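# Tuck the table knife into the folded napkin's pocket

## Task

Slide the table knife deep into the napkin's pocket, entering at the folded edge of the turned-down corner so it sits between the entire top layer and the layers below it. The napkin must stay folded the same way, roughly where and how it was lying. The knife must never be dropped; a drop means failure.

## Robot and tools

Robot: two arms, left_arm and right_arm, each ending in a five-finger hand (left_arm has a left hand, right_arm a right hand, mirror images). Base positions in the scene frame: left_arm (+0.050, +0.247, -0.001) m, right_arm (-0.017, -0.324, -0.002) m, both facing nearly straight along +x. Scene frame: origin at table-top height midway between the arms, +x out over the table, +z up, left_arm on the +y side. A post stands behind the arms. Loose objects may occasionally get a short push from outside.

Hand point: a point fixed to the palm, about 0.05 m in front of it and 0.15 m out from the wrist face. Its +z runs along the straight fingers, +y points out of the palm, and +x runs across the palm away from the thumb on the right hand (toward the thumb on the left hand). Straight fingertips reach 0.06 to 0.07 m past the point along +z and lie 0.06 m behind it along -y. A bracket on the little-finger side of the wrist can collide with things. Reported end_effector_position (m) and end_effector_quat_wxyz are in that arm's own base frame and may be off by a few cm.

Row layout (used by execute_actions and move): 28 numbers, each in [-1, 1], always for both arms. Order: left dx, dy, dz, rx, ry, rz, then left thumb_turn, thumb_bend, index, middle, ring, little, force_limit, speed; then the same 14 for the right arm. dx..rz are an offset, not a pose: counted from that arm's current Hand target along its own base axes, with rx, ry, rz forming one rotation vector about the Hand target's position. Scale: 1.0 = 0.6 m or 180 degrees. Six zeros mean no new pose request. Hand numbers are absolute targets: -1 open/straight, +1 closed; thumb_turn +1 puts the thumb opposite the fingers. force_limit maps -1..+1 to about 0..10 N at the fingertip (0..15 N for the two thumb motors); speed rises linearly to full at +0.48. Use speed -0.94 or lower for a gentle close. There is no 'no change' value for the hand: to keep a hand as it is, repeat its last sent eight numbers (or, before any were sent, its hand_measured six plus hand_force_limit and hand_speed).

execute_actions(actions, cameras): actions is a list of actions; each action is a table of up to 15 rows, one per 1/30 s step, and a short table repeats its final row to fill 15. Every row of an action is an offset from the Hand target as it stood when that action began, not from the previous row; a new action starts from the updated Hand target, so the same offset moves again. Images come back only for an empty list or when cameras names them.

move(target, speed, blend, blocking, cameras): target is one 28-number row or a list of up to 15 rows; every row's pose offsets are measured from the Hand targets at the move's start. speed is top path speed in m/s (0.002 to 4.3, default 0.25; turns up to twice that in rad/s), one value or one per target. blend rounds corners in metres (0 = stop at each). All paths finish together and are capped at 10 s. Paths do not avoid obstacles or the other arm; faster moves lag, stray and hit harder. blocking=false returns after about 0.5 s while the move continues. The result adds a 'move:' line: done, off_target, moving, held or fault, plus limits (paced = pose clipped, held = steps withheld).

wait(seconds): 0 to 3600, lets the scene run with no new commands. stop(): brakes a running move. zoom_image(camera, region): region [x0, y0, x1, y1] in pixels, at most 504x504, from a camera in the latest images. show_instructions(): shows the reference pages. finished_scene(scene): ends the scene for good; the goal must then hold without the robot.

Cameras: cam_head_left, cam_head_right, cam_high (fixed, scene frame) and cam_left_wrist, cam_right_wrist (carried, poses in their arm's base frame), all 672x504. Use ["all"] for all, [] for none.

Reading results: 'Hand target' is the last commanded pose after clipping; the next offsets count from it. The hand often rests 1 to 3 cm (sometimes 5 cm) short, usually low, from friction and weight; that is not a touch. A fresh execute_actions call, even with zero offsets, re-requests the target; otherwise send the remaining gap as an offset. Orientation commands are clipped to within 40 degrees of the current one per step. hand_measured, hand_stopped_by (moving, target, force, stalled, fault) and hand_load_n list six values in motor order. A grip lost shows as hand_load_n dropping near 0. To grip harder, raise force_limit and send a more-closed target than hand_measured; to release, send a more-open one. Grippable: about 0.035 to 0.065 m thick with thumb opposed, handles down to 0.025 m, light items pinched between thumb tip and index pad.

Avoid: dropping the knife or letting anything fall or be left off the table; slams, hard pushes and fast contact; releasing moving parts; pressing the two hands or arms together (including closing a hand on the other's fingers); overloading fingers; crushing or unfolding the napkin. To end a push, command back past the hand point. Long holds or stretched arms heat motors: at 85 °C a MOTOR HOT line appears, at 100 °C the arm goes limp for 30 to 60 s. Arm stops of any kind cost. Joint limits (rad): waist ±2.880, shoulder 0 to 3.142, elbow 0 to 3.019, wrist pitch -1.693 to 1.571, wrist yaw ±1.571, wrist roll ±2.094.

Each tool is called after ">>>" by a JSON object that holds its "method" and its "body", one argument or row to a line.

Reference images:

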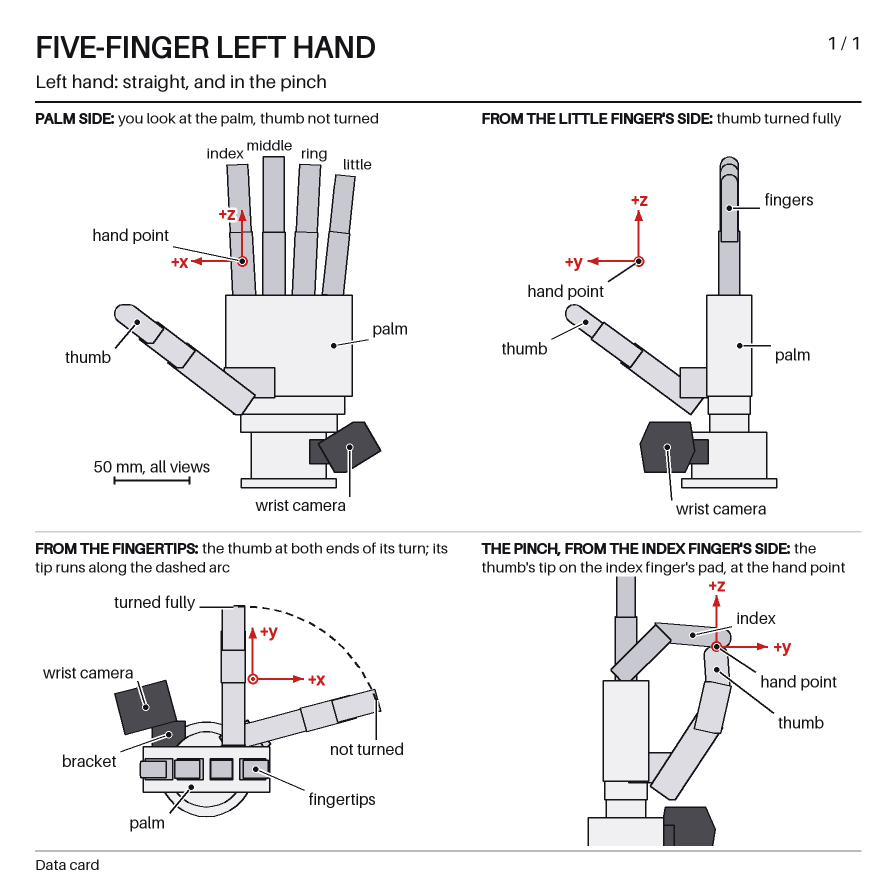

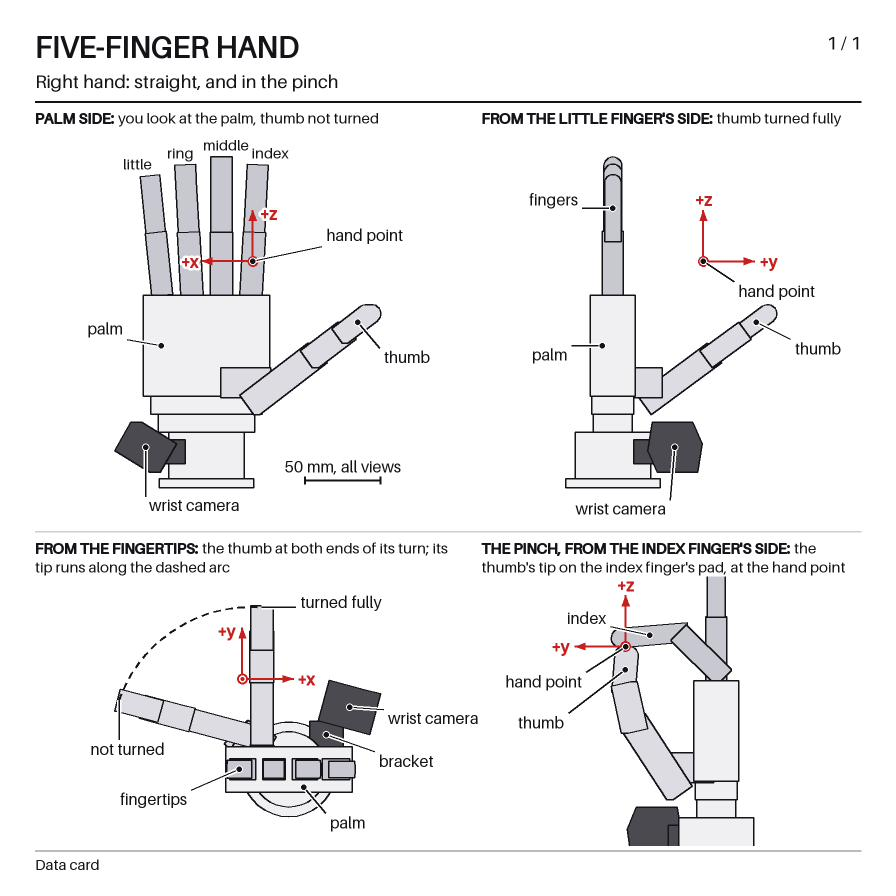

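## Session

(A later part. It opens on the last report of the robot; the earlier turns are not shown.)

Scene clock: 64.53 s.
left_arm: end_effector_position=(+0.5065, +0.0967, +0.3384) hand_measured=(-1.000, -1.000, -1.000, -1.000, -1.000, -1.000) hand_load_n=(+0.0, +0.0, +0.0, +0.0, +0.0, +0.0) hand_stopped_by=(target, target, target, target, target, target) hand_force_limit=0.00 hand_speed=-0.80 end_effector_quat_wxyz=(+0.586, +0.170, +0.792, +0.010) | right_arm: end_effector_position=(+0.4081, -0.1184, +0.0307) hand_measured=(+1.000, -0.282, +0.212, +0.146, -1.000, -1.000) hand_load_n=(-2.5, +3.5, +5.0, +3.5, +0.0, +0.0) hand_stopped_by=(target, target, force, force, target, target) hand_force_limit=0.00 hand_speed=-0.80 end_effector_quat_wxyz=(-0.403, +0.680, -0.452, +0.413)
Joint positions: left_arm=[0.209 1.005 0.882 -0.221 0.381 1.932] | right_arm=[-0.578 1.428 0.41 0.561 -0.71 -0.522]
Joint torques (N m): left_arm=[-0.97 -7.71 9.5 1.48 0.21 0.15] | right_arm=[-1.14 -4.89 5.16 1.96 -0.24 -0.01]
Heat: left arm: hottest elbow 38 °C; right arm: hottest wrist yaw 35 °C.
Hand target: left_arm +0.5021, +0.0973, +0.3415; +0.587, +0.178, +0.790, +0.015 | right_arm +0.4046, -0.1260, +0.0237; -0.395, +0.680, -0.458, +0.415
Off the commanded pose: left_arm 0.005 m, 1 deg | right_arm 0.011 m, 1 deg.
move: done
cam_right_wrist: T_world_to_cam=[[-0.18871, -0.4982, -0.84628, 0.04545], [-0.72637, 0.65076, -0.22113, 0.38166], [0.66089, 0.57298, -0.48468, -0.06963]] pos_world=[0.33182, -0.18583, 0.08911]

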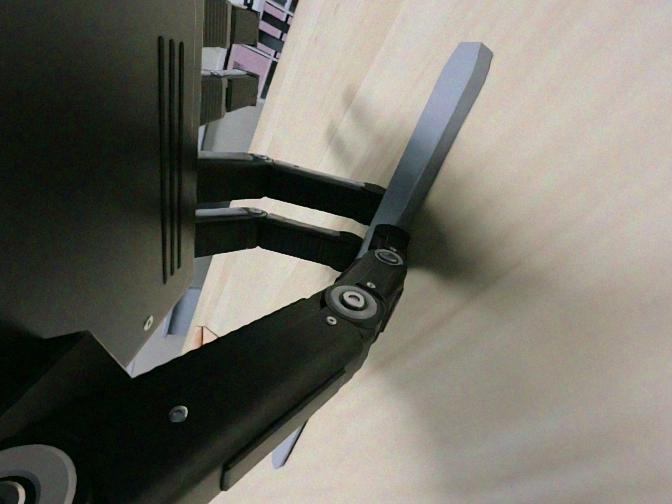

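>>> {"method": "move", "body": {
  "target": [0,0,0,0,0,0, -1, -1, -1, -1, -1, -1, 0, -0.8, 0.006,0.01,0.055,0,0,0, 1, -0.28, 0.3, 0.3, -1, -1, 0, -0.8],
  "speed": 0.05,
  "cameras": ["cam_right_wrist", "cam_head_left"]
}}

>>> {"method": "zoom_image", "body": {
  "camera": "cam_right_wrist",
  "region": [300, 130, 500, 290]
}}

>>> {"method": "zoom_image", "body": {
  "camera": "cam_head_left",
  "region": [360, 200, 480, 290]
}}

Scene clock: 66.17 s.
left_arm: end_effector_position=(+0.5065, +0.0967, +0.3384) hand_measured=(-1.000, -1.000, -1.000, -1.000, -1.000, -1.000) hand_load_n=(+0.0, +0.0, +0.0, +0.0, +0.0, +0.0) hand_stopped_by=(target, target, target, target, target, target) hand_force_limit=0.00 hand_speed=-0.80 end_effector_quat_wxyz=(+0.586, +0.170, +0.792, +0.010) | right_arm: end_effector_position=(+0.3980, -0.1166, +0.0431) hand_measured=(+1.000, -0.280, +0.212, +0.146, -1.000, -1.000) hand_load_n=(+0.0, +0.0, +0.0, +0.0, -0.5, +0.0) hand_stopped_by=(target, target, force, force, target, target) hand_force_limit=0.00 hand_speed=-0.80 end_effector_quat_wxyz=(-0.394, +0.680, -0.468, +0.404)
Joint positions: left_arm=[0.209 1.005 0.882 -0.221 0.381 1.932] | right_arm=[-0.579 1.336 0.409 0.438 -0.687 -0.522]
Joint torques (N m): left_arm=[-0.85 -7.82 9.54 1.51 0.2 0.16] | right_arm=[0.38 -6.65 8.17 1.11 -0.16 0.1]
Heat: left arm: hottest elbow 38 °C; right arm: hottest wrist yaw 35 °C.
Hand target: left_arm +0.5021, +0.0973, +0.3415; +0.587, +0.178, +0.790, +0.015 | right_arm +0.4082, -0.1200, +0.0567; -0.395, +0.680, -0.458, +0.415
Off the commanded pose: left_arm 0.005 m, 1 deg | right_arm 0.017 m, 2 deg.
move: off_target (right_arm)
cam_right_wrist: T_world_to_cam=[[-0.22726, -0.48617, -0.8438, 0.07148], [-0.71857, 0.66853, -0.19165, 0.37368], [0.65728, 0.56278, -0.50127, -0.05696]] pos_world=[0.3222, -0.18301, 0.10338]
Images, in order (width x height): cam_head_left 672x504, cam_right_wrist 672x504.

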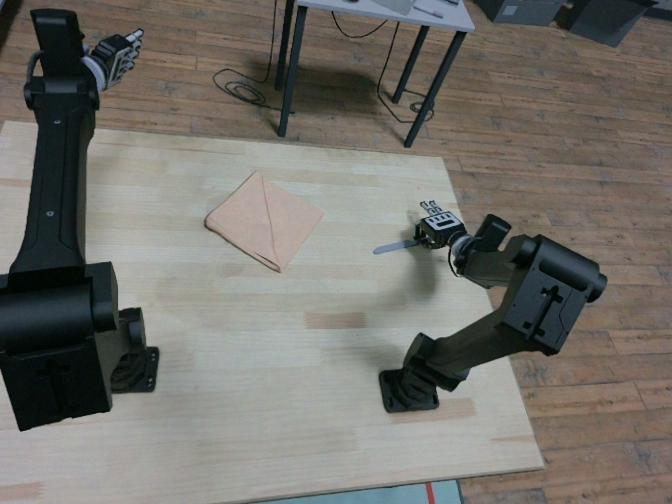

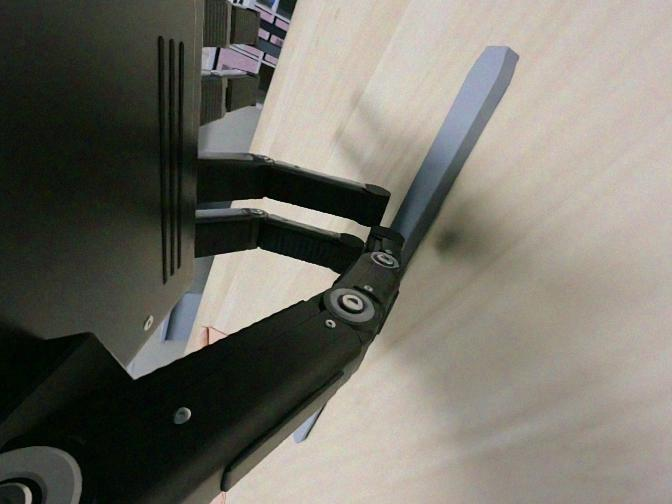

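Scaled by 2.520 from the camera's image (finer frame: 960x720).

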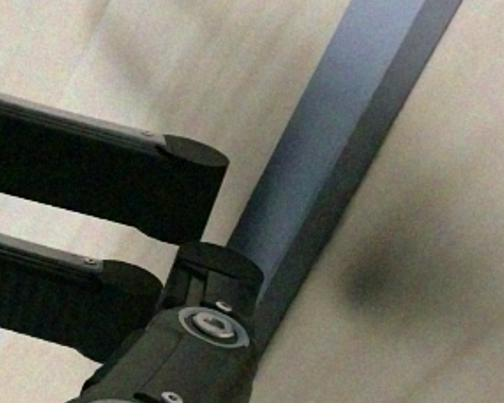

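Scaled by 4.200 from the camera's image (finer frame: 960x720).

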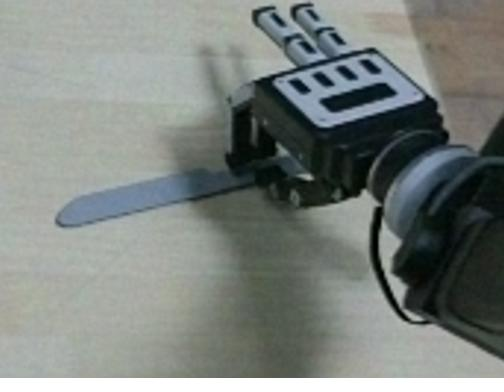

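>>> {"method": "move", "body": {
  "target": [
    [0,0,0,0,0,0, -1, -1, -1, -1, -1, -1, 0, -0.8, -0.002,0,0,0,0,0, 1, -0.3, -0.16, -0.06, -1, -1, 0, 0],
    [0,0,0,0,0,0, -1, -1, -1, -1, -1, -1, 0, -0.8, -0.0078,-0.007,-0.05,0,0,0, 1, -0.3, -0.16, -0.06, -1, -1, 0, 0]
  ],
  "speed": 0.08,
  "cameras": ["cam_right_wrist"]
}}

>>> {"method": "zoom_image", "body": {
  "camera": "cam_right_wrist",
  "region": [300, 130, 500, 290]
}}

Scene clock: 70.70 s.
left_arm: end_effector_position=(+0.5065, +0.0967, +0.3384) hand_measured=(-1.000, -1.000, -1.000, -1.000, -1.000, -1.000) hand_load_n=(+0.0, +0.0, +0.0, +0.0, +0.0, +0.0) hand_stopped_by=(target, target, target, target, target, target) hand_force_limit=0.00 hand_speed=-0.80 end_effector_quat_wxyz=(+0.586, +0.170, +0.792, +0.010) | right_arm: end_effector_position=(+0.4023, -0.1188, +0.0297) hand_measured=(+1.000, -0.300, -0.160, -0.060, -1.000, -1.000) hand_load_n=(+0.0, +0.0, +0.0, -1.0, +0.0, -0.5) hand_stopped_by=(target, target, target, target, target, target) hand_force_limit=0.00 hand_speed=0.00 end_effector_quat_wxyz=(-0.401, +0.679, -0.459, +0.408)
Joint positions: left_arm=[0.209 1.005 0.882 -0.221 0.381 1.932] | right_arm=[-0.587 1.414 0.404 0.536 -0.712 -0.522]
Joint torques (N m): left_arm=[-0.85 -7.59 9.54 1.47 0.2 0.16] | right_arm=[-1.32 -4.89 5.42 2.44 -0.22 -0.01]
Heat: left arm: hottest elbow 38 °C; right arm: hottest wrist yaw 35 °C.
Hand target: left_arm +0.5021, +0.0973, +0.3415; +0.587, +0.178, +0.790, +0.015 | right_arm +0.4036, -0.1242, +0.0267; -0.395, +0.680, -0.458, +0.415
Off the commanded pose: left_arm 0.005 m, 1 deg | right_arm 0.006 m, 1 deg.
move: done
cam_right_wrist: T_world_to_cam=[[-0.20418, -0.4883, -0.84845, 0.05074], [-0.72418, 0.65852, -0.20472, 0.37708], [0.65869, 0.57263, -0.48807, -0.06516]] pos_world=[0.32635, -0.18623, 0.08845]

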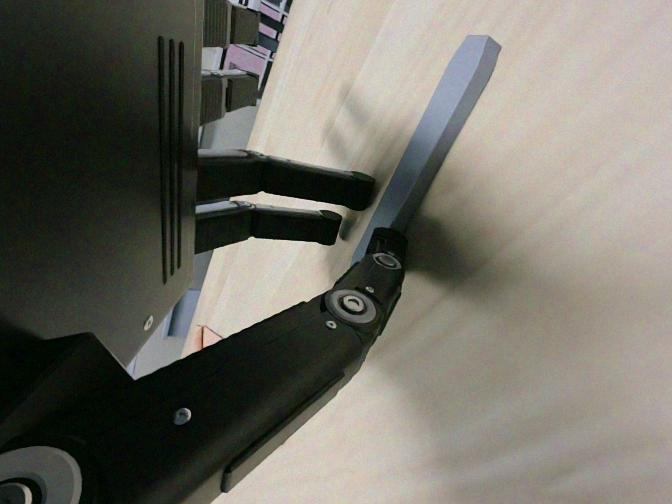

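Scaled by 2.520 from the camera's image (finer frame: 960x720).

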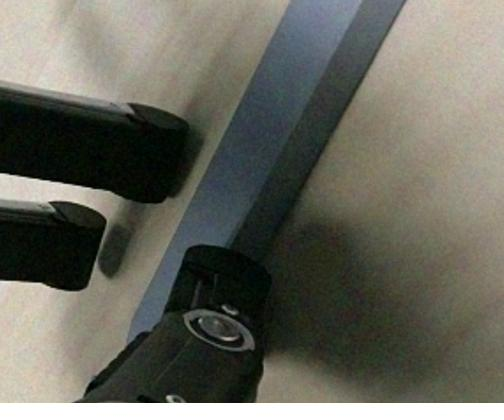

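>>> {"method": "move", "body": {
  "target": [
    [0,0,0,0,0,0, -1, -1, -1, -1, -1, -1, 0, -0.8, 0,0,-0.02,0,0,0, 1, -0.3, -0.16, -0.06, -1, -1, 0, 0],
    [0,0,0,0,0,0, -1, -1, -1, -1, -1, -1, 0, -0.8, 0,0,-0.0201,0,0,0, 1, -0.3, 0.2, 0.2, -1, -1, -0.7, -0.8]
  ],
  "speed": 0.05,
  "cameras": ["cam_right_wrist"]
}}

>>> {"method": "zoom_image", "body": {
  "camera": "cam_right_wrist",
  "region": [300, 130, 500, 290]
}}

Scene clock: 73.23 s.
left_arm: end_effector_position=(+0.5065, +0.0967, +0.3384) hand_measured=(-1.000, -1.000, -1.000, -1.000, -1.000, -1.000) hand_load_n=(+0.0, +0.0, +0.0, +0.0, +0.0, +0.0) hand_stopped_by=(target, target, target, target, target, target) hand_force_limit=0.00 hand_speed=-0.80 end_effector_quat_wxyz=(+0.586, +0.170, +0.792, +0.010) | right_arm: end_effector_position=(+0.4096, -0.1205, +0.0290) hand_measured=(+1.000, -0.300, +0.152, -0.026, -1.000, -1.000) hand_load_n=(+0.0, +0.5, +0.5, +1.0, +0.0, +0.0) hand_stopped_by=(target, target, force, force, target, target) hand_force_limit=-0.70 hand_speed=-0.80 end_effector_quat_wxyz=(-0.404, +0.678, -0.446, +0.422)
Joint positions: left_arm=[0.209 1.005 0.882 -0.221 0.381 1.932] | right_arm=[-0.582 1.449 0.404 0.61 -0.717 -0.522]
Joint torques (N m): left_arm=[-0.79 -7.65 9.51 1.5 0.18 0.15] | right_arm=[-0.97 -4.37 4.45 1.65 -0.07 -0.02]
Heat: left arm: hottest elbow 38 °C; right arm: hottest wrist yaw 35 °C.
Hand target: left_arm +0.5021, +0.0973, +0.3415; +0.587, +0.178, +0.790, +0.015 | right_arm +0.4036, -0.1242, +0.0146; -0.395, +0.680, -0.458, +0.415
Off the commanded pose: left_arm 0.005 m, 1 deg | right_arm 0.016 m, 2 deg.
move: off_target (right_arm); target 2's new numbers were sent with right_arm's hand 0.015 m and 2 deg from that target
cam_right_wrist: T_world_to_cam=[[-0.17184, -0.50645, -0.84497, 0.03528], [-0.72245, 0.64791, -0.24141, 0.38246], [0.66973, 0.56897, -0.47722, -0.07455]] pos_world=[0.33229, -0.18751, 0.08657]

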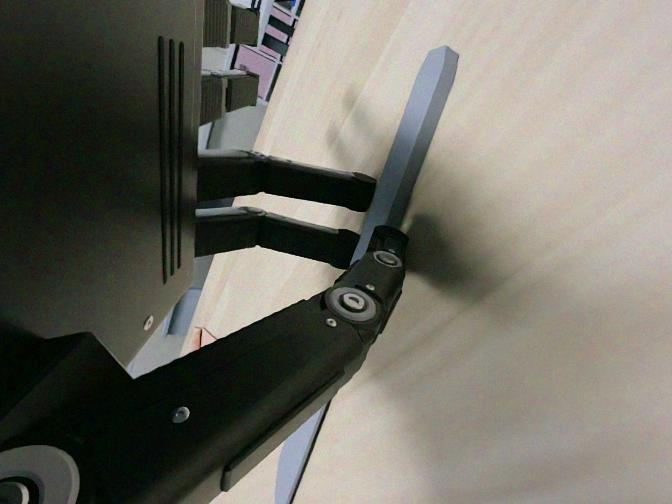

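Scaled by 2.520 from the camera's image (finer frame: 960x720).

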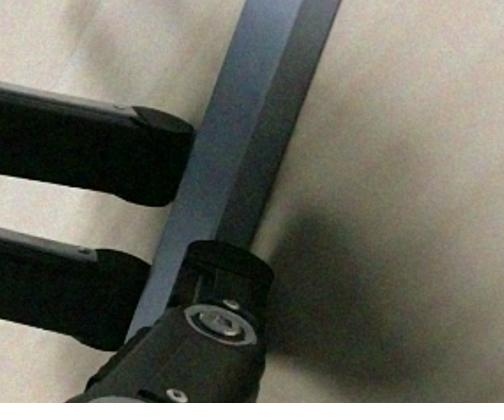

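>>> {"method": "move", "body": {
  "target": [0,0,0,0,0,0, -1, -1, -1, -1, -1, -1, 0, -0.8, 0,0,0,0,0,0, 1, -0.3, 0.3, 0.3, -1, -1, -0.1, -0.8],
  "cameras": ["cam_right_wrist"]
}}

>>> {"method": "zoom_image", "body": {
  "camera": "cam_right_wrist",
  "region": [300, 130, 500, 290]
}}

Scene clock: 74.47 s.
left_arm: end_effector_position=(+0.5065, +0.0967, +0.3384) hand_measured=(-1.000, -1.000, -1.000, -1.000, -1.000, -1.000) hand_load_n=(+0.5, +0.0, +0.0, +0.0, +0.0, +0.0) hand_stopped_by=(target, target, target, target, target, target) hand_force_limit=0.00 hand_speed=-0.80 end_effector_quat_wxyz=(+0.586, +0.170, +0.792, +0.010) | right_arm: end_effector_position=(+0.4108, -0.1190, +0.0298) hand_measured=(+1.000, -0.302, +0.222, +0.138, -1.000, -1.000) hand_load_n=(+0.0, +3.0, +4.5, +4.5, +0.0, +0.0) hand_stopped_by=(target, target, force, force, target, target) hand_force_limit=-0.10 hand_speed=-0.80 end_effector_quat_wxyz=(-0.405, +0.679, -0.443, +0.422)
Joint positions: left_arm=[0.209 1.005 0.882 -0.221 0.381 1.932] | right_arm=[-0.578 1.449 0.404 0.615 -0.717 -0.522]
Joint torques (N m): left_arm=[-0.79 -7.59 9.54 1.51 0.19 0.16] | right_arm=[-1.26 -4.37 4.44 1.47 -0.06 -0.01]
Heat: left arm: hottest elbow 38 °C; right arm: hottest wrist yaw 35 °C.
Hand target: left_arm +0.5021, +0.0973, +0.3415; +0.587, +0.178, +0.790, +0.015 | right_arm +0.4036, -0.1242, +0.0146; -0.395, +0.680, -0.458, +0.415
Off the commanded pose: left_arm 0.005 m, 1 deg | right_arm 0.018 m, 2 deg.
move: done
cam_right_wrist: T_world_to_cam=[[-0.16625, -0.50936, -0.84434, 0.03426], [-0.72448, 0.64397, -0.24584, 0.38297], [0.66895, 0.57084, -0.47608, -0.07524]] pos_world=[0.33348, -0.18622, 0.08726]

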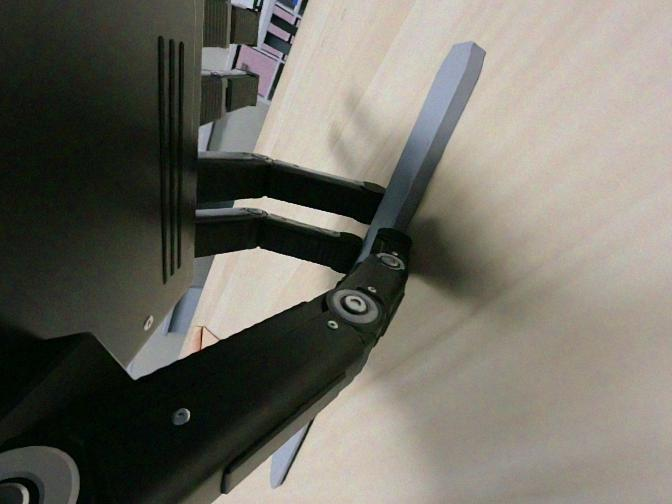

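Scaled by 2.520 from the camera's image (finer frame: 960x720).

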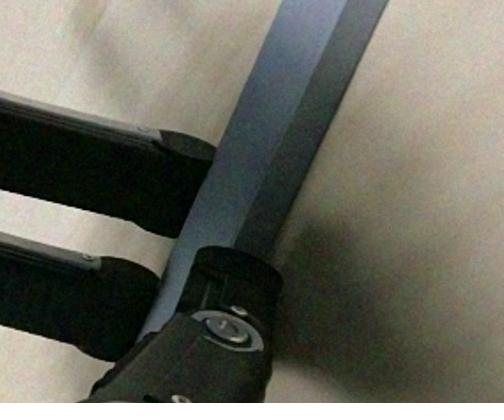

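>>> {"method": "move", "body": {
  "target": [
    [0,0,0,0,0,0, -1, -1, -1, -1, -1, -1, 0, -0.8, 0.01,0.004,0.03,0,0,0, 1, -0.3, 0.3, 0.3, -1, -1, -0.1, -0.8],
    [0,0,0,0,0,0, -1, -1, -1, -1, -1, -1, 0, -0.8, 0.013,0.004,0.065,0,0,0, 1, -0.3, 0.3, 0.3, -1, -1, -0.1, -0.8]
  ],
  "speed": 0.04,
  "blend": 0.01,
  "cameras": ["cam_right_wrist", "cam_head_left"]
}}

>>> {"method": "zoom_image", "body": {
  "camera": "cam_right_wrist",
  "region": [300, 130, 500, 290]
}}

Scene clock: 76.60 s.
left_arm: end_effector_position=(+0.5065, +0.0967, +0.3384) hand_measured=(-1.000, -1.000, -1.000, -1.000, -1.000, -1.000) hand_load_n=(+0.0, +0.0, +0.0, +0.0, +0.0, +0.0) hand_stopped_by=(target, target, target, target, target, target) hand_force_limit=0.00 hand_speed=-0.80 end_effector_quat_wxyz=(+0.586, +0.170, +0.792, +0.010) | right_arm: end_effector_position=(+0.3968, -0.1152, +0.0358) hand_measured=(+1.000, -0.300, +0.222, +0.138, -1.000, -1.000) hand_load_n=(+0.0, +0.0, +0.0, +0.0, +0.0, +0.0) hand_stopped_by=(target, target, force, force, target, target) hand_force_limit=-0.10 hand_speed=-0.80 end_effector_quat_wxyz=(-0.394, +0.681, -0.470, +0.399)
Joint positions: left_arm=[0.209 1.005 0.882 -0.221 0.381 1.932] | right_arm=[-0.578 1.357 0.404 0.454 -0.687 -0.522]
Joint torques (N m): left_arm=[-0.79 -7.53 9.5 1.5 0.2 0.18] | right_arm=[0.38 -6.71 9.03 1.09 -0.16 0.1]
Heat: left arm: hottest elbow 38 °C; right arm: hottest wrist yaw 35 °C.
Hand target: left_arm +0.5021, +0.0973, +0.3415; +0.587, +0.178, +0.790, +0.015 | right_arm +0.4114, -0.1218, +0.0536; -0.395, +0.680, -0.458, +0.415
Off the commanded pose: left_arm 0.005 m, 1 deg | right_arm 0.024 m, 2 deg.
move: off_target (right_arm); blend cut to 0.0096 m at target 1
cam_right_wrist: T_world_to_cam=[[-0.23411, -0.48156, -0.84457, 0.06906], [-0.72128, 0.66851, -0.18124, 0.37113], [0.65188, 0.56674, -0.50384, -0.05793]] pos_world=[0.32161, -0.18202, 0.0964]
Images, in order (width x height): cam_head_left 672x504, cam_right_wrist 672x504.

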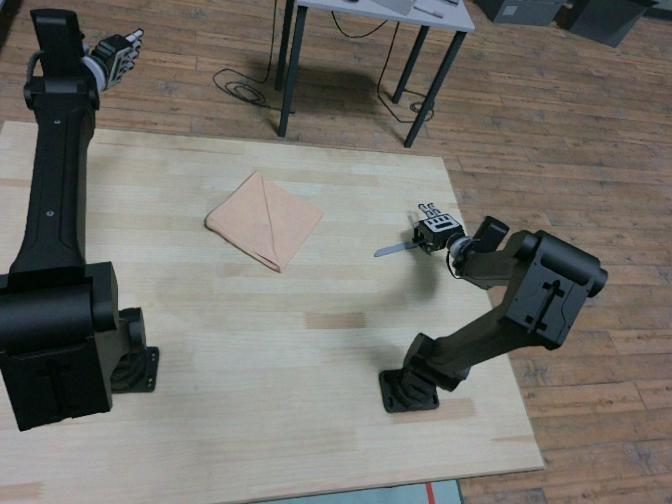

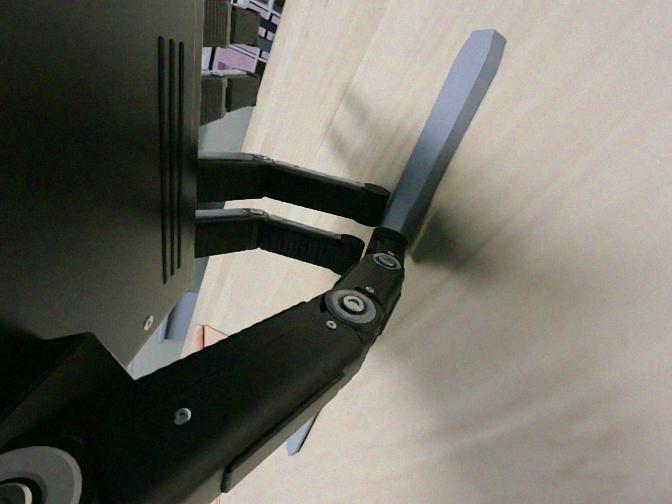

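Scaled by 2.520 from the camera's image (finer frame: 960x720).

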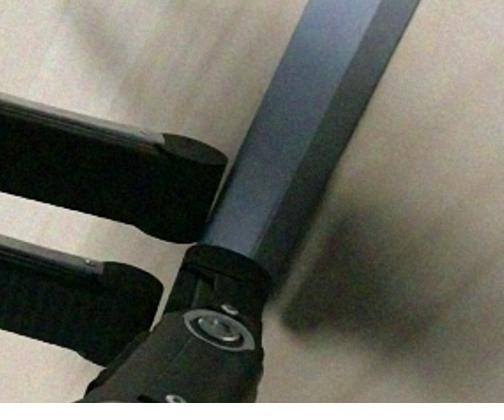

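>>> {"method": "move", "body": {
  "target": [
    [0,0,0,0,0,0, -1, -1, -1, -1, -1, -1, 0, -0.8, 0,-0.004,0.02,0,0,0.028, 1, -0.3, 0.2, 0.12, -1, -1, -0.1, -0.8],
    [0,0,0,0,0,0, -1, -1, -1, -1, -1, -1, 0, -0.8, 0,-0.004,0.0201,0,0,0.028, 1, -0.3, -0.08, -0.02, -1, -1, -0.1, -0.3]
  ],
  "speed": 0.06,
  "cameras": ["cam_right_wrist"]
}}

>>> {"method": "zoom_image", "body": {
  "camera": "cam_right_wrist",
  "region": [300, 130, 500, 290]
}}

Scene clock: 82.60 s.
left_arm: end_effector_position=(+0.5065, +0.0967, +0.3384) hand_measured=(-1.000, -1.000, -1.000, -1.000, -1.000, -1.000) hand_load_n=(+0.0, +0.0, +0.0, +0.0, +0.0, +0.0) hand_stopped_by=(target, target, target, target, target, target) hand_force_limit=0.00 hand_speed=-0.80 end_effector_quat_wxyz=(+0.586, +0.170, +0.792, +0.010) | right_arm: end_effector_position=(+0.3974, -0.1124, +0.0447) hand_measured=(+1.000, -0.300, -0.080, -0.020, -1.000, -1.000) hand_load_n=(+0.0, +0.5, +0.0, +0.0, +0.0, +0.0) hand_stopped_by=(target, target, target, target, target, target) hand_force_limit=-0.10 hand_speed=-0.30 end_effector_quat_wxyz=(-0.414, +0.700, -0.445, +0.375)
Joint positions: left_arm=[0.209 1.005 0.882 -0.221 0.381 1.932] | right_arm=[-0.599 1.348 0.453 0.335 -0.784 -0.586]
Joint torques (N m): left_arm=[-0.79 -7.65 9.52 1.46 0.2 0.15] | right_arm=[-1.38 -7.18 9.7 0.98 -0.59 -0.03]
Heat: left arm: hottest elbow 38 °C; right arm: hottest wrist yaw 35 °C.
Hand target: left_arm +0.5021, +0.0973, +0.3415; +0.587, +0.178, +0.790, +0.015 | right_arm +0.4114, -0.1242, +0.0657; -0.413, +0.699, -0.427, +0.397
Off the commanded pose: left_arm 0.005 m, 1 deg | right_arm 0.028 m, 3 deg.
move: off_target (right_arm); target 2's new numbers were sent with right_arm's hand 0.028 m and 3 deg from that target
cam_right_wrist: T_world_to_cam=[[-0.20045, -0.48718, -0.84999, 0.06427], [-0.77785, 0.6066, -0.16424, 0.386], [0.59562, 0.62824, -0.50054, -0.02635]] pos_world=[0.32883, -0.18628, 0.10483]

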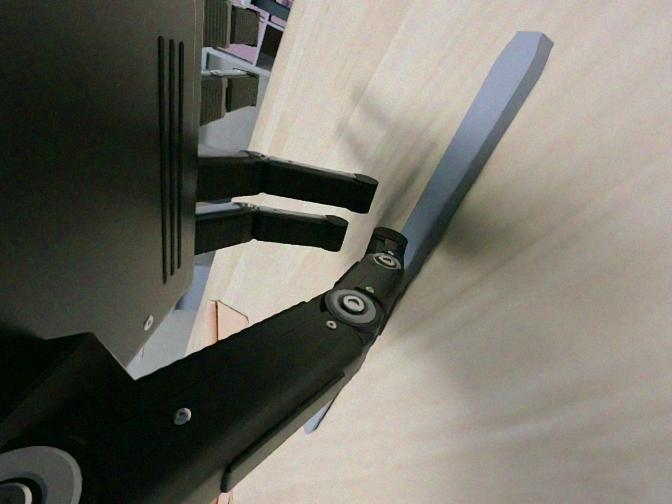

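Scaled by 2.520 from the camera's image (finer frame: 960x720).

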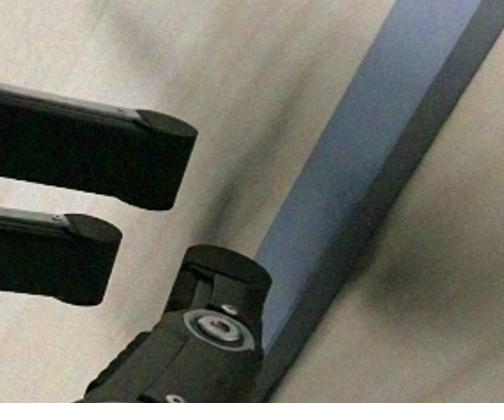

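>>> {"method": "move", "body": {
  "target": [0,0,0,0,0,0, -1, -1, -1, -1, -1, -1, 0, -0.8, -0.0148,-0.002,-0.067,0,0,0, 1, -0.3, -0.08, -0.02, -1, -1, -0.1, -0.3],
  "speed": 0.08,
  "cameras": ["cam_right_wrist"]
}}

>>> {"method": "zoom_image", "body": {
  "camera": "cam_right_wrist",
  "region": [300, 130, 500, 290]
}}

Scene clock: 84.60 s.
left_arm: end_effector_position=(+0.5065, +0.0967, +0.3384) hand_measured=(-1.000, -1.000, -1.000, -1.000, -1.000, -1.000) hand_load_n=(+0.0, +0.0, +0.0, +0.0, +0.0, +0.0) hand_stopped_by=(target, target, target, target, target, target) hand_force_limit=0.00 hand_speed=-0.80 end_effector_quat_wxyz=(+0.586, +0.170, +0.792, +0.010) | right_arm: end_effector_position=(+0.4039, -0.1161, +0.0324) hand_measured=(+1.000, -0.300, -0.080, -0.020, -1.000, -1.000) hand_load_n=(+0.0, -1.5, +0.0, +0.0, +0.0, +0.0) hand_stopped_by=(target, target, target, target, target, target) hand_force_limit=-0.10 hand_speed=-0.30 end_effector_quat_wxyz=(-0.423, +0.700, -0.423, +0.390)
Joint positions: left_arm=[0.209 1.005 0.882 -0.221 0.381 1.932] | right_arm=[-0.61 1.431 0.442 0.47 -0.822 -0.597]
Joint torques (N m): left_arm=[-0.85 -7.41 9.59 1.5 0.19 0.15] | right_arm=[-1.61 -5.01 5.18 2.28 -0.2 -0.06]
Heat: left arm: hottest elbow 38 °C; right arm: hottest wrist yaw 35 °C.
Hand target: left_arm +0.5021, +0.0973, +0.3415; +0.587, +0.178, +0.790, +0.015 | right_arm +0.4025, -0.1254, +0.0255; -0.413, +0.699, -0.427, +0.397
Off the commanded pose: left_arm 0.005 m, 1 deg | right_arm 0.012 m, 1 deg.
move: off_target (right_arm)
cam_right_wrist: T_world_to_cam=[[-0.14674, -0.50604, -0.84993, 0.02947], [-0.78427, 0.58315, -0.21179, 0.39272], [0.60281, 0.6355, -0.48245, -0.03666]] pos_world=[0.33442, -0.1908, 0.09053]

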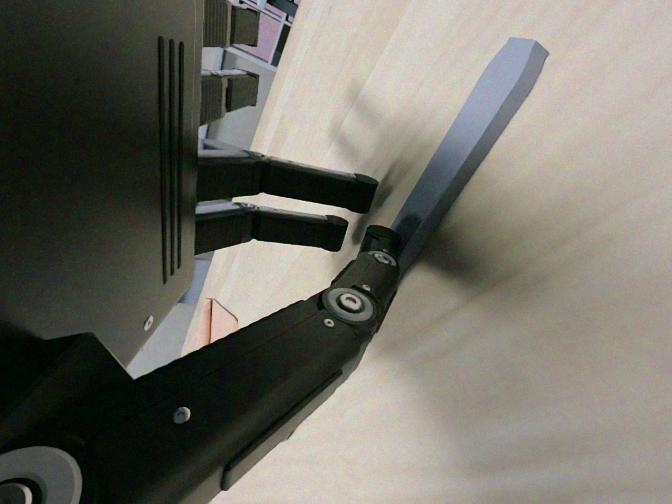

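Scaled by 2.520 from the camera's image (finer frame: 960x720).

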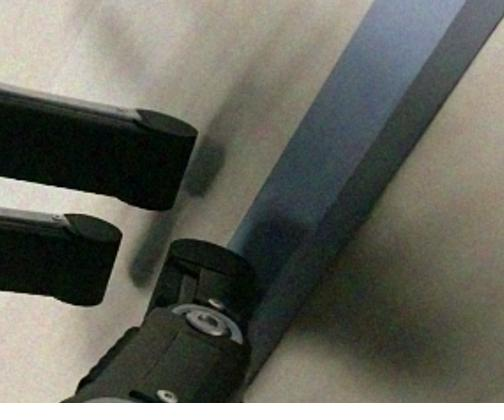

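>>> {"method": "move", "body": {
  "target": [
    [0,0,0,0,0,0, -1, -1, -1, -1, -1, -1, 0, -0.8, 0,0,0.035,0,0,0, 1, -0.3, -0.08, -0.02, -1, -1, -0.1, -0.3],
    [0,0,0,0,0,0, -1, -1, -1, -1, -1, -1, 0, -0.8, -0.0125,0,0.04,0,0,0, 1, -0.3, -0.08, -0.02, -1, -1, -0.1, -0.3],
    [0,0,0,0,0,0, -1, -1, -1, -1, -1, -1, 0, -0.8, -0.0125,0,-0.003,0,0,0, 1, -0.3, -0.08, -0.02, -1, -1, -0.1, -0.3]
  ],
  "speed": 0.08,
  "cameras": ["cam_right_wrist"]
}}

>>> {"method": "zoom_image", "body": {
  "camera": "cam_right_wrist",
  "region": [300, 130, 500, 290]
}}

Scene clock: 87.30 s.
left_arm: end_effector_position=(+0.5065, +0.0967, +0.3384) hand_measured=(-1.000, -1.000, -1.000, -1.000, -1.000, -1.000) hand_load_n=(+0.0, +0.0, +0.0, +0.0, +0.0, +0.0) hand_stopped_by=(target, target, target, target, target, target) hand_force_limit=0.00 hand_speed=-0.80 end_effector_quat_wxyz=(+0.586, +0.170, +0.792, +0.010) | right_arm: end_effector_position=(+0.3958, -0.1193, +0.0293) hand_measured=(+1.000, -0.300, -0.080, -0.020, -1.000, -1.000) hand_load_n=(+0.0, +0.0, +0.0, -1.0, +0.0, +0.0) hand_stopped_by=(target, target, target, target, target, target) hand_force_limit=-0.10 hand_speed=-0.30 end_effector_quat_wxyz=(-0.420, +0.699, -0.425, +0.392)
Joint positions: left_arm=[0.209 1.005 0.882 -0.221 0.381 1.932] | right_arm=[-0.63 1.425 0.427 0.469 -0.832 -0.612]
Joint torques (N m): left_arm=[-0.73 -7.65 9.59 1.51 0.2 0.16] | right_arm=[-1.49 -4.84 5.16 2.35 -0.19 -0.02]
Heat: left arm: hottest elbow 38 °C; right arm: hottest wrist yaw 35 °C.
Hand target: left_arm +0.5021, +0.0973, +0.3415; +0.587, +0.178, +0.790, +0.015 | right_arm +0.3950, -0.1254, +0.0237; -0.413, +0.699, -0.427, +0.397
Off the commanded pose: left_arm 0.005 m, 1 deg | right_arm 0.008 m, 1 deg.
move: done
cam_right_wrist: T_world_to_cam=[[-0.15195, -0.50842, -0.8476, 0.02579], [-0.78076, 0.58759, -0.21249, 0.38673], [0.60608, 0.62948, -0.48624, -0.03312]] pos_world=[0.32593, -0.19328, 0.08793]

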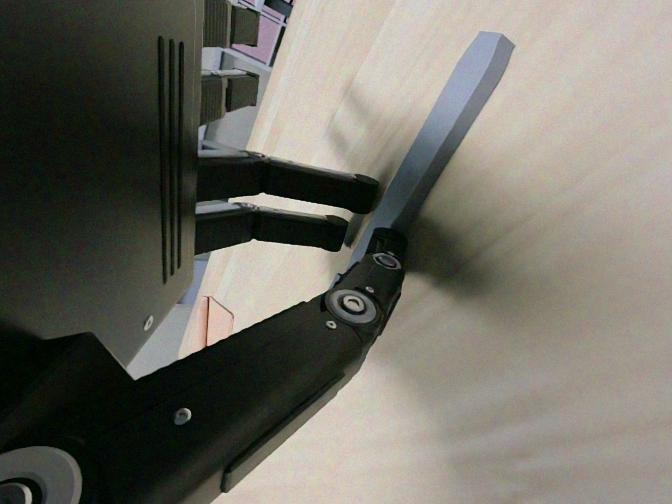

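Scaled by 2.520 from the camera's image (finer frame: 960x720).

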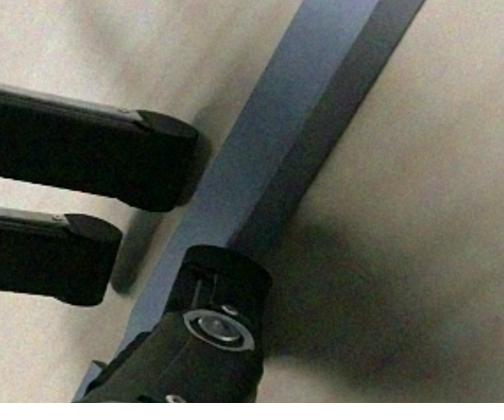

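>>> {"method": "move", "body": {
  "target": [
    [0,0,0,0,0,0, -1, -1, -1, -1, -1, -1, 0, -0.8, 0,0,0,0,0,0, 1, -0.3, 0.02, 0.06, -1, -1, -0.7, -0.8],
    [0,0,0,0,0,0, -1, -1, -1, -1, -1, -1, 0, -0.8, 0,0,-0.03,0,0,0, 1, -0.3, 0.02, 0.06, -1, -1, -0.7, -0.8]
  ],
  "speed": 0.08,
  "cameras": ["cam_right_wrist"]
}}

>>> {"method": "zoom_image", "body": {
  "camera": "cam_right_wrist",
  "region": [300, 130, 500, 290]
}}

Scene clock: 89.50 s.
left_arm: end_effector_position=(+0.5065, +0.0967, +0.3384) hand_measured=(-1.000, -1.000, -1.000, -1.000, -1.000, -1.000) hand_load_n=(+0.0, +0.0, +0.0, +0.0, +0.0, +0.0) hand_stopped_by=(target, target, target, target, target, target) hand_force_limit=0.00 hand_speed=-0.80 end_effector_quat_wxyz=(+0.586, +0.170, +0.792, +0.010) | right_arm: end_effector_position=(+0.4039, -0.1186, +0.0269) hand_measured=(+1.000, -0.300, +0.020, +0.060, -1.000, -1.000) hand_load_n=(+0.0, +0.0, +0.0, -3.5, +0.0, +0.0) hand_stopped_by=(target, target, target, target, target, target) hand_force_limit=-0.70 hand_speed=-0.80 end_effector_quat_wxyz=(-0.425, +0.700, -0.404, +0.408)
Joint positions: left_arm=[0.209 1.005 0.882 -0.221 0.381 1.932] | right_arm=[-0.621 1.469 0.422 0.567 -0.844 -0.612]
Joint torques (N m): left_arm=[-0.85 -7.59 9.55 1.5 0.19 0.14] | right_arm=[-1.44 -3.49 4.05 1.52 0.13 -0.01]
Heat: left arm: hottest elbow 38 °C; right arm: hottest wrist yaw 35 °C.
Hand target: left_arm +0.5021, +0.0973, +0.3415; +0.587, +0.178, +0.790, +0.015 | right_arm +0.3950, -0.1254, +0.0057; -0.413, +0.699, -0.427, +0.397
Off the commanded pose: left_arm 0.005 m, 1 deg | right_arm 0.024 m, 3 deg.
move: off_target (right_arm)
cam_right_wrist: T_world_to_cam=[[-0.10504, -0.53116, -0.84073, 0.00345], [-0.78206, 0.56633, -0.2601, 0.39149], [0.61429, 0.63018, -0.47489, -0.04316]] pos_world=[0.33305, -0.19268, 0.08423]

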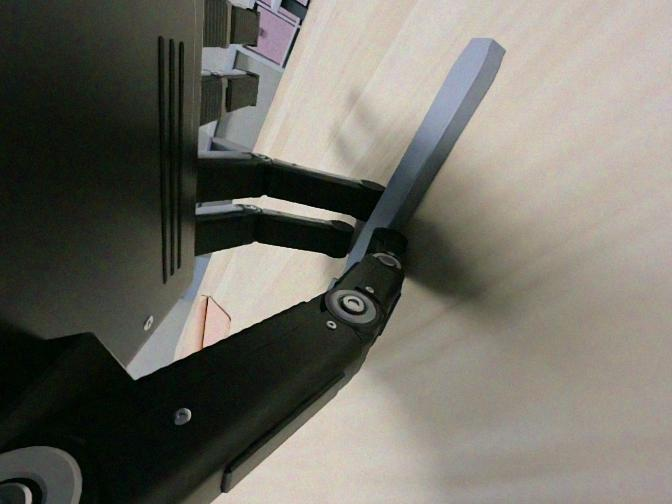

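Scaled by 2.520 from the camera's image (finer frame: 960x720).

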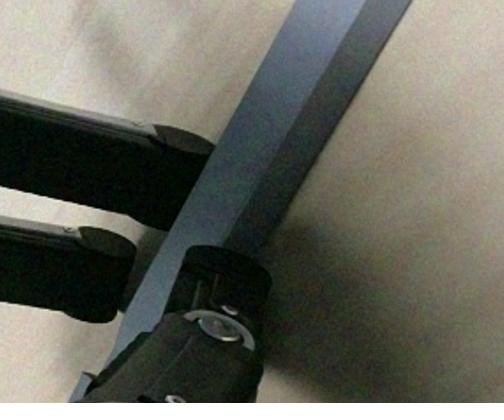

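>>> {"method": "move", "body": {
  "target": [0,0,0,0,0,0, -1, -1, -1, -1, -1, -1, 0, -0.8, 0,0,0,0,0,0, 1, -0.3, 0.25, 0.25, -1, -1, -0.6, -0.8],
  "speed": 0.08,
  "cameras": ["cam_right_wrist"]
}}

>>> {"method": "zoom_image", "body": {
  "camera": "cam_right_wrist",
  "region": [300, 130, 500, 290]
}}

Scene clock: 90.60 s.
left_arm: end_effector_position=(+0.5065, +0.0967, +0.3384) hand_measured=(-1.000, -1.000, -1.000, -1.000, -1.000, -1.000) hand_load_n=(+0.0, +0.0, +0.0, +0.0, +0.0, +0.0) hand_stopped_by=(target, target, target, target, target, target) hand_force_limit=0.00 hand_speed=-0.80 end_effector_quat_wxyz=(+0.586, +0.170, +0.792, +0.010) | right_arm: end_effector_position=(+0.4044, -0.1189, +0.0270) hand_measured=(+1.000, -0.300, +0.166, +0.114, -1.000, -1.000) hand_load_n=(-0.5, +1.0, +2.5, +1.5, -0.5, +0.0) hand_stopped_by=(target, target, force, force, target, target) hand_force_limit=-0.60 hand_speed=-0.80 end_effector_quat_wxyz=(-0.425, +0.700, -0.403, +0.409)
Joint positions: left_arm=[0.209 1.005 0.882 -0.221 0.381 1.932] | right_arm=[-0.621 1.471 0.422 0.572 -0.844 -0.612]
Joint torques (N m): left_arm=[-0.79 -7.53 9.52 1.48 0.19 0.15] | right_arm=[-1.67 -3.72 4.05 1.24 0.17 -0.01]
Heat: left arm: hottest elbow 39 °C; right arm: hottest wrist yaw 35 °C.
Hand target: left_arm +0.5021, +0.0973, +0.3415; +0.587, +0.178, +0.790, +0.015 | right_arm +0.3950, -0.1254, +0.0057; -0.413, +0.699, -0.427, +0.397
Off the commanded pose: left_arm 0.005 m, 1 deg | right_arm 0.024 m, 3 deg.
move: done
cam_right_wrist: T_world_to_cam=[[-0.10298, -0.53266, -0.84004, 0.00242], [-0.78137, 0.56592, -0.26305, 0.3918], [0.61551, 0.62929, -0.47448, -0.04379]] pos_world=[0.33334, -0.19288, 0.08432]

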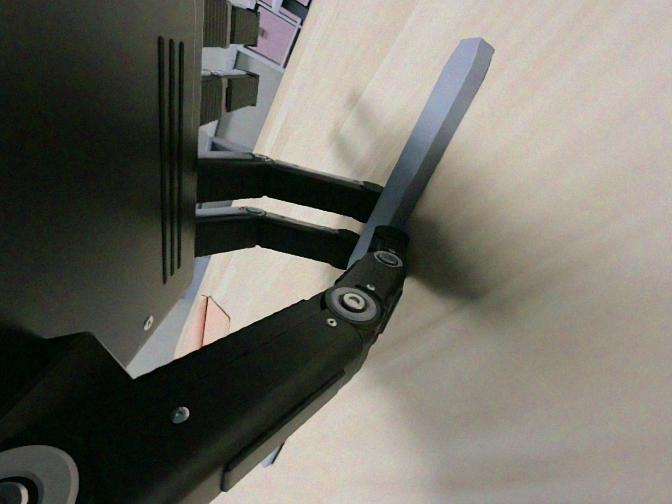

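Scaled by 2.520 from the camera's image (finer frame: 960x720).

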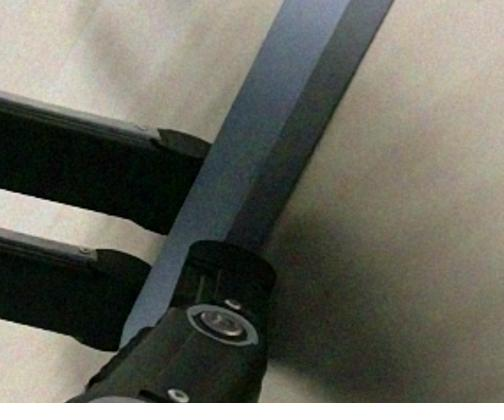

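>>> {"method": "move", "body": {
  "target": [
    [0,0,0,0,0,0, -1, -1, -1, -1, -1, -1, 0, -0.8, 0,0,-0.005,-0.0073,0.0207,0, 1, -0.3, 0.25, 0.25, -1, -1, -0.6, -0.8],
    [0,0,0,0,0,0, -1, -1, -1, -1, -1, -1, 0, -0.8, 0,0,-0.005,-0.0073,0.0207,0, 1, -0.3, 0.3, 0.3, -1, -1, -0.45, -0.85]
  ],
  "speed": 0.08,
  "cameras": ["cam_right_wrist"]
}}

>>> {"method": "zoom_image", "body": {
  "camera": "cam_right_wrist",
  "region": [300, 130, 500, 290]
}}

Scene clock: 93.33 s.
left_arm: end_effector_position=(+0.5065, +0.0967, +0.3384) hand_measured=(-1.000, -1.000, -1.000, -1.000, -1.000, -1.000) hand_load_n=(+0.0, +0.0, +0.0, +0.0, -0.5, +0.0) hand_stopped_by=(target, target, target, target, target, target) hand_force_limit=0.00 hand_speed=-0.80 end_effector_quat_wxyz=(+0.586, +0.170, +0.792, +0.010) | right_arm: end_effector_position=(+0.4050, -0.1200, +0.0277) hand_measured=(+1.000, -0.300, +0.190, +0.126, -1.000, -1.000) hand_load_n=(-0.5, +3.0, +3.5, +3.5, +0.0, +0.0) hand_stopped_by=(target, target, force, force, target, target) hand_force_limit=-0.45 hand_speed=-0.85 end_effector_quat_wxyz=(-0.413, +0.710, -0.411, +0.396)
Joint positions: left_arm=[0.209 1.005 0.882 -0.221 0.381 1.932] | right_arm=[-0.61 1.445 0.447 0.469 -0.819 -0.643]
Joint torques (N m): left_arm=[-1.08 -7.59 9.48 1.48 0.19 0.16] | right_arm=[-0.67 -4.42 4.83 -0.34 0.98 -0.19]
Heat: left arm: hottest elbow 39 °C; right arm: hottest wrist yaw 35 °C.
Hand target: left_arm +0.5021, +0.0973, +0.3415; +0.587, +0.178, +0.790, +0.015 | right_arm +0.3950, -0.1254, +0.0027; -0.391, +0.716, -0.436, +0.379
Off the commanded pose: left_arm 0.005 m, 1 deg | right_arm 0.027 m, 4 deg.
move: off_target (right_arm); target 2's new numbers were sent with right_arm's hand 0.028 m and 4 deg from that target
cam_right_wrist: T_world_to_cam=[[-0.13795, -0.53882, -0.83105, 0.01566], [-0.7912, 0.56469, -0.23479, 0.39603], [0.59579, 0.62513, -0.50422, -0.03492]] pos_world=[0.3363, -0.19337, 0.08839]

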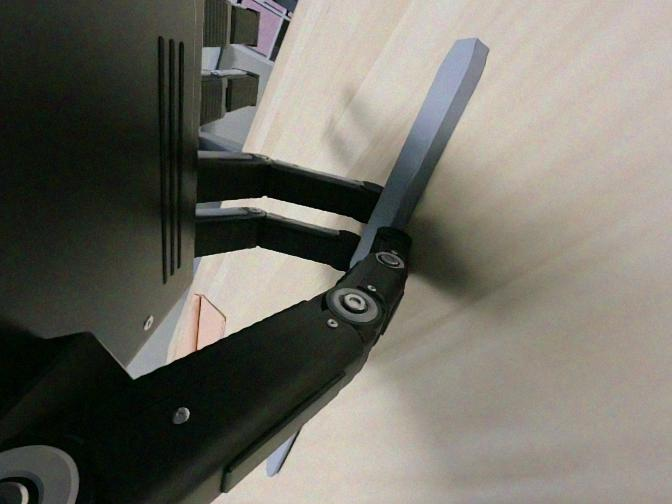

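Scaled by 2.520 from the camera's image (finer frame: 960x720).

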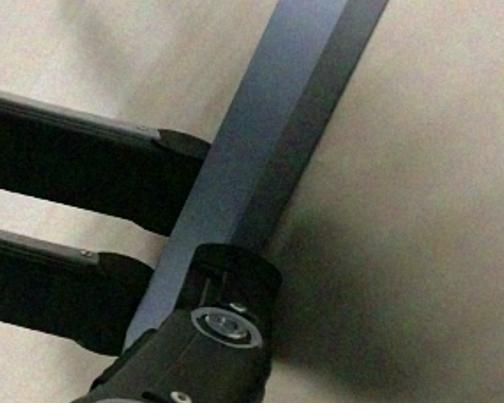

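>>> {"method": "move", "body": {
  "target": [
    [0,0,0,0,0,0, -1, -1, -1, -1, -1, -1, 0, -0.8, 0.02,0.0,0.04,0,0,0, 1, -0.3, 0.3, 0.3, -1, -1, -0.45, -0.85],
    [0,0,0,0,0,0, -1, -1, -1, -1, -1, -1, 0, -0.8, 0.035,0.0,0.075,0,0,0, 1, -0.3, 0.3, 0.3, -1, -1, -0.45, -0.85]
  ],
  "speed": 0.05,
  "blend": 0.01,
  "cameras": ["cam_right_wrist"]
}}

>>> {"method": "zoom_image", "body": {
  "camera": "cam_right_wrist",
  "region": [300, 130, 500, 290]
}}

Scene clock: 96.63 s.
left_arm: end_effector_position=(+0.5065, +0.0967, +0.3384) hand_measured=(-1.000, -1.000, -1.000, -1.000, -1.000, -1.000) hand_load_n=(+0.0, +0.0, +0.0, +0.0, +0.0, +0.0) hand_stopped_by=(target, target, target, target, target, target) hand_force_limit=0.00 hand_speed=-0.80 end_effector_quat_wxyz=(+0.586, +0.170, +0.792, +0.010) | right_arm: end_effector_position=(+0.4023, -0.1205, +0.0313) hand_measured=(+1.000, -0.302, +0.190, +0.126, -1.000, -1.000) hand_load_n=(+0.0, +3.0, +2.0, +1.5, +0.0, +0.0) hand_stopped_by=(target, target, force, force, target, target) hand_force_limit=-0.45 hand_speed=-0.85 end_effector_quat_wxyz=(-0.390, +0.716, -0.448, +0.366)
Joint positions: left_arm=[0.209 1.005 0.882 -0.221 0.381 1.932] | right_arm=[-0.587 1.388 0.488 0.28 -0.743 -0.643]
Joint torques (N m): left_arm=[-0.73 -7.71 9.54 1.54 0.19 0.15] | right_arm=[0.62 -7.47 9.13 0.87 -0.19 0.08]
Heat: left arm: hottest elbow 39 °C; right arm: hottest wrist yaw 35 °C.
Hand target: left_arm +0.5021, +0.0973, +0.3415; +0.587, +0.178, +0.790, +0.015 | right_arm +0.4160, -0.1254, +0.0477; -0.391, +0.716, -0.436, +0.379
Off the commanded pose: left_arm 0.005 m, 1 deg | right_arm 0.022 m, 2 deg.
move: off_target (right_arm)
cam_right_wrist: T_world_to_cam=[[-0.241, -0.51726, -0.82119, 0.06173], [-0.78587, 0.60051, -0.14762, 0.39457], [0.56949, 0.60978, -0.55123, -0.02098]] pos_world=[0.33691, -0.19222, 0.09737]

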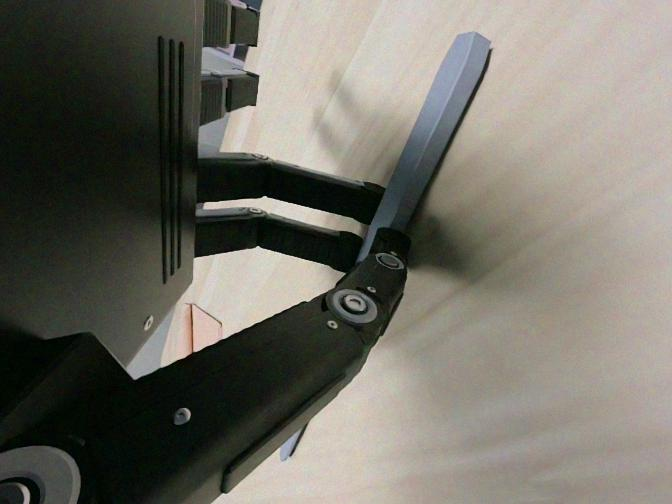

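Scaled by 2.520 from the camera's image (finer frame: 960x720).

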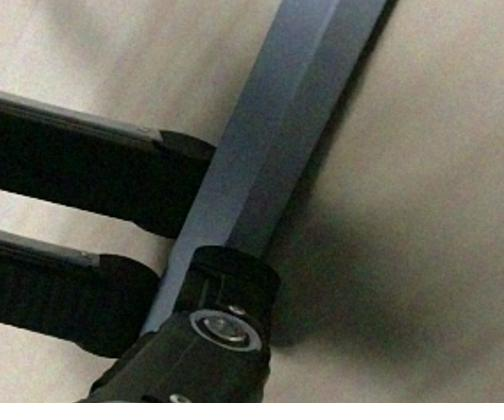

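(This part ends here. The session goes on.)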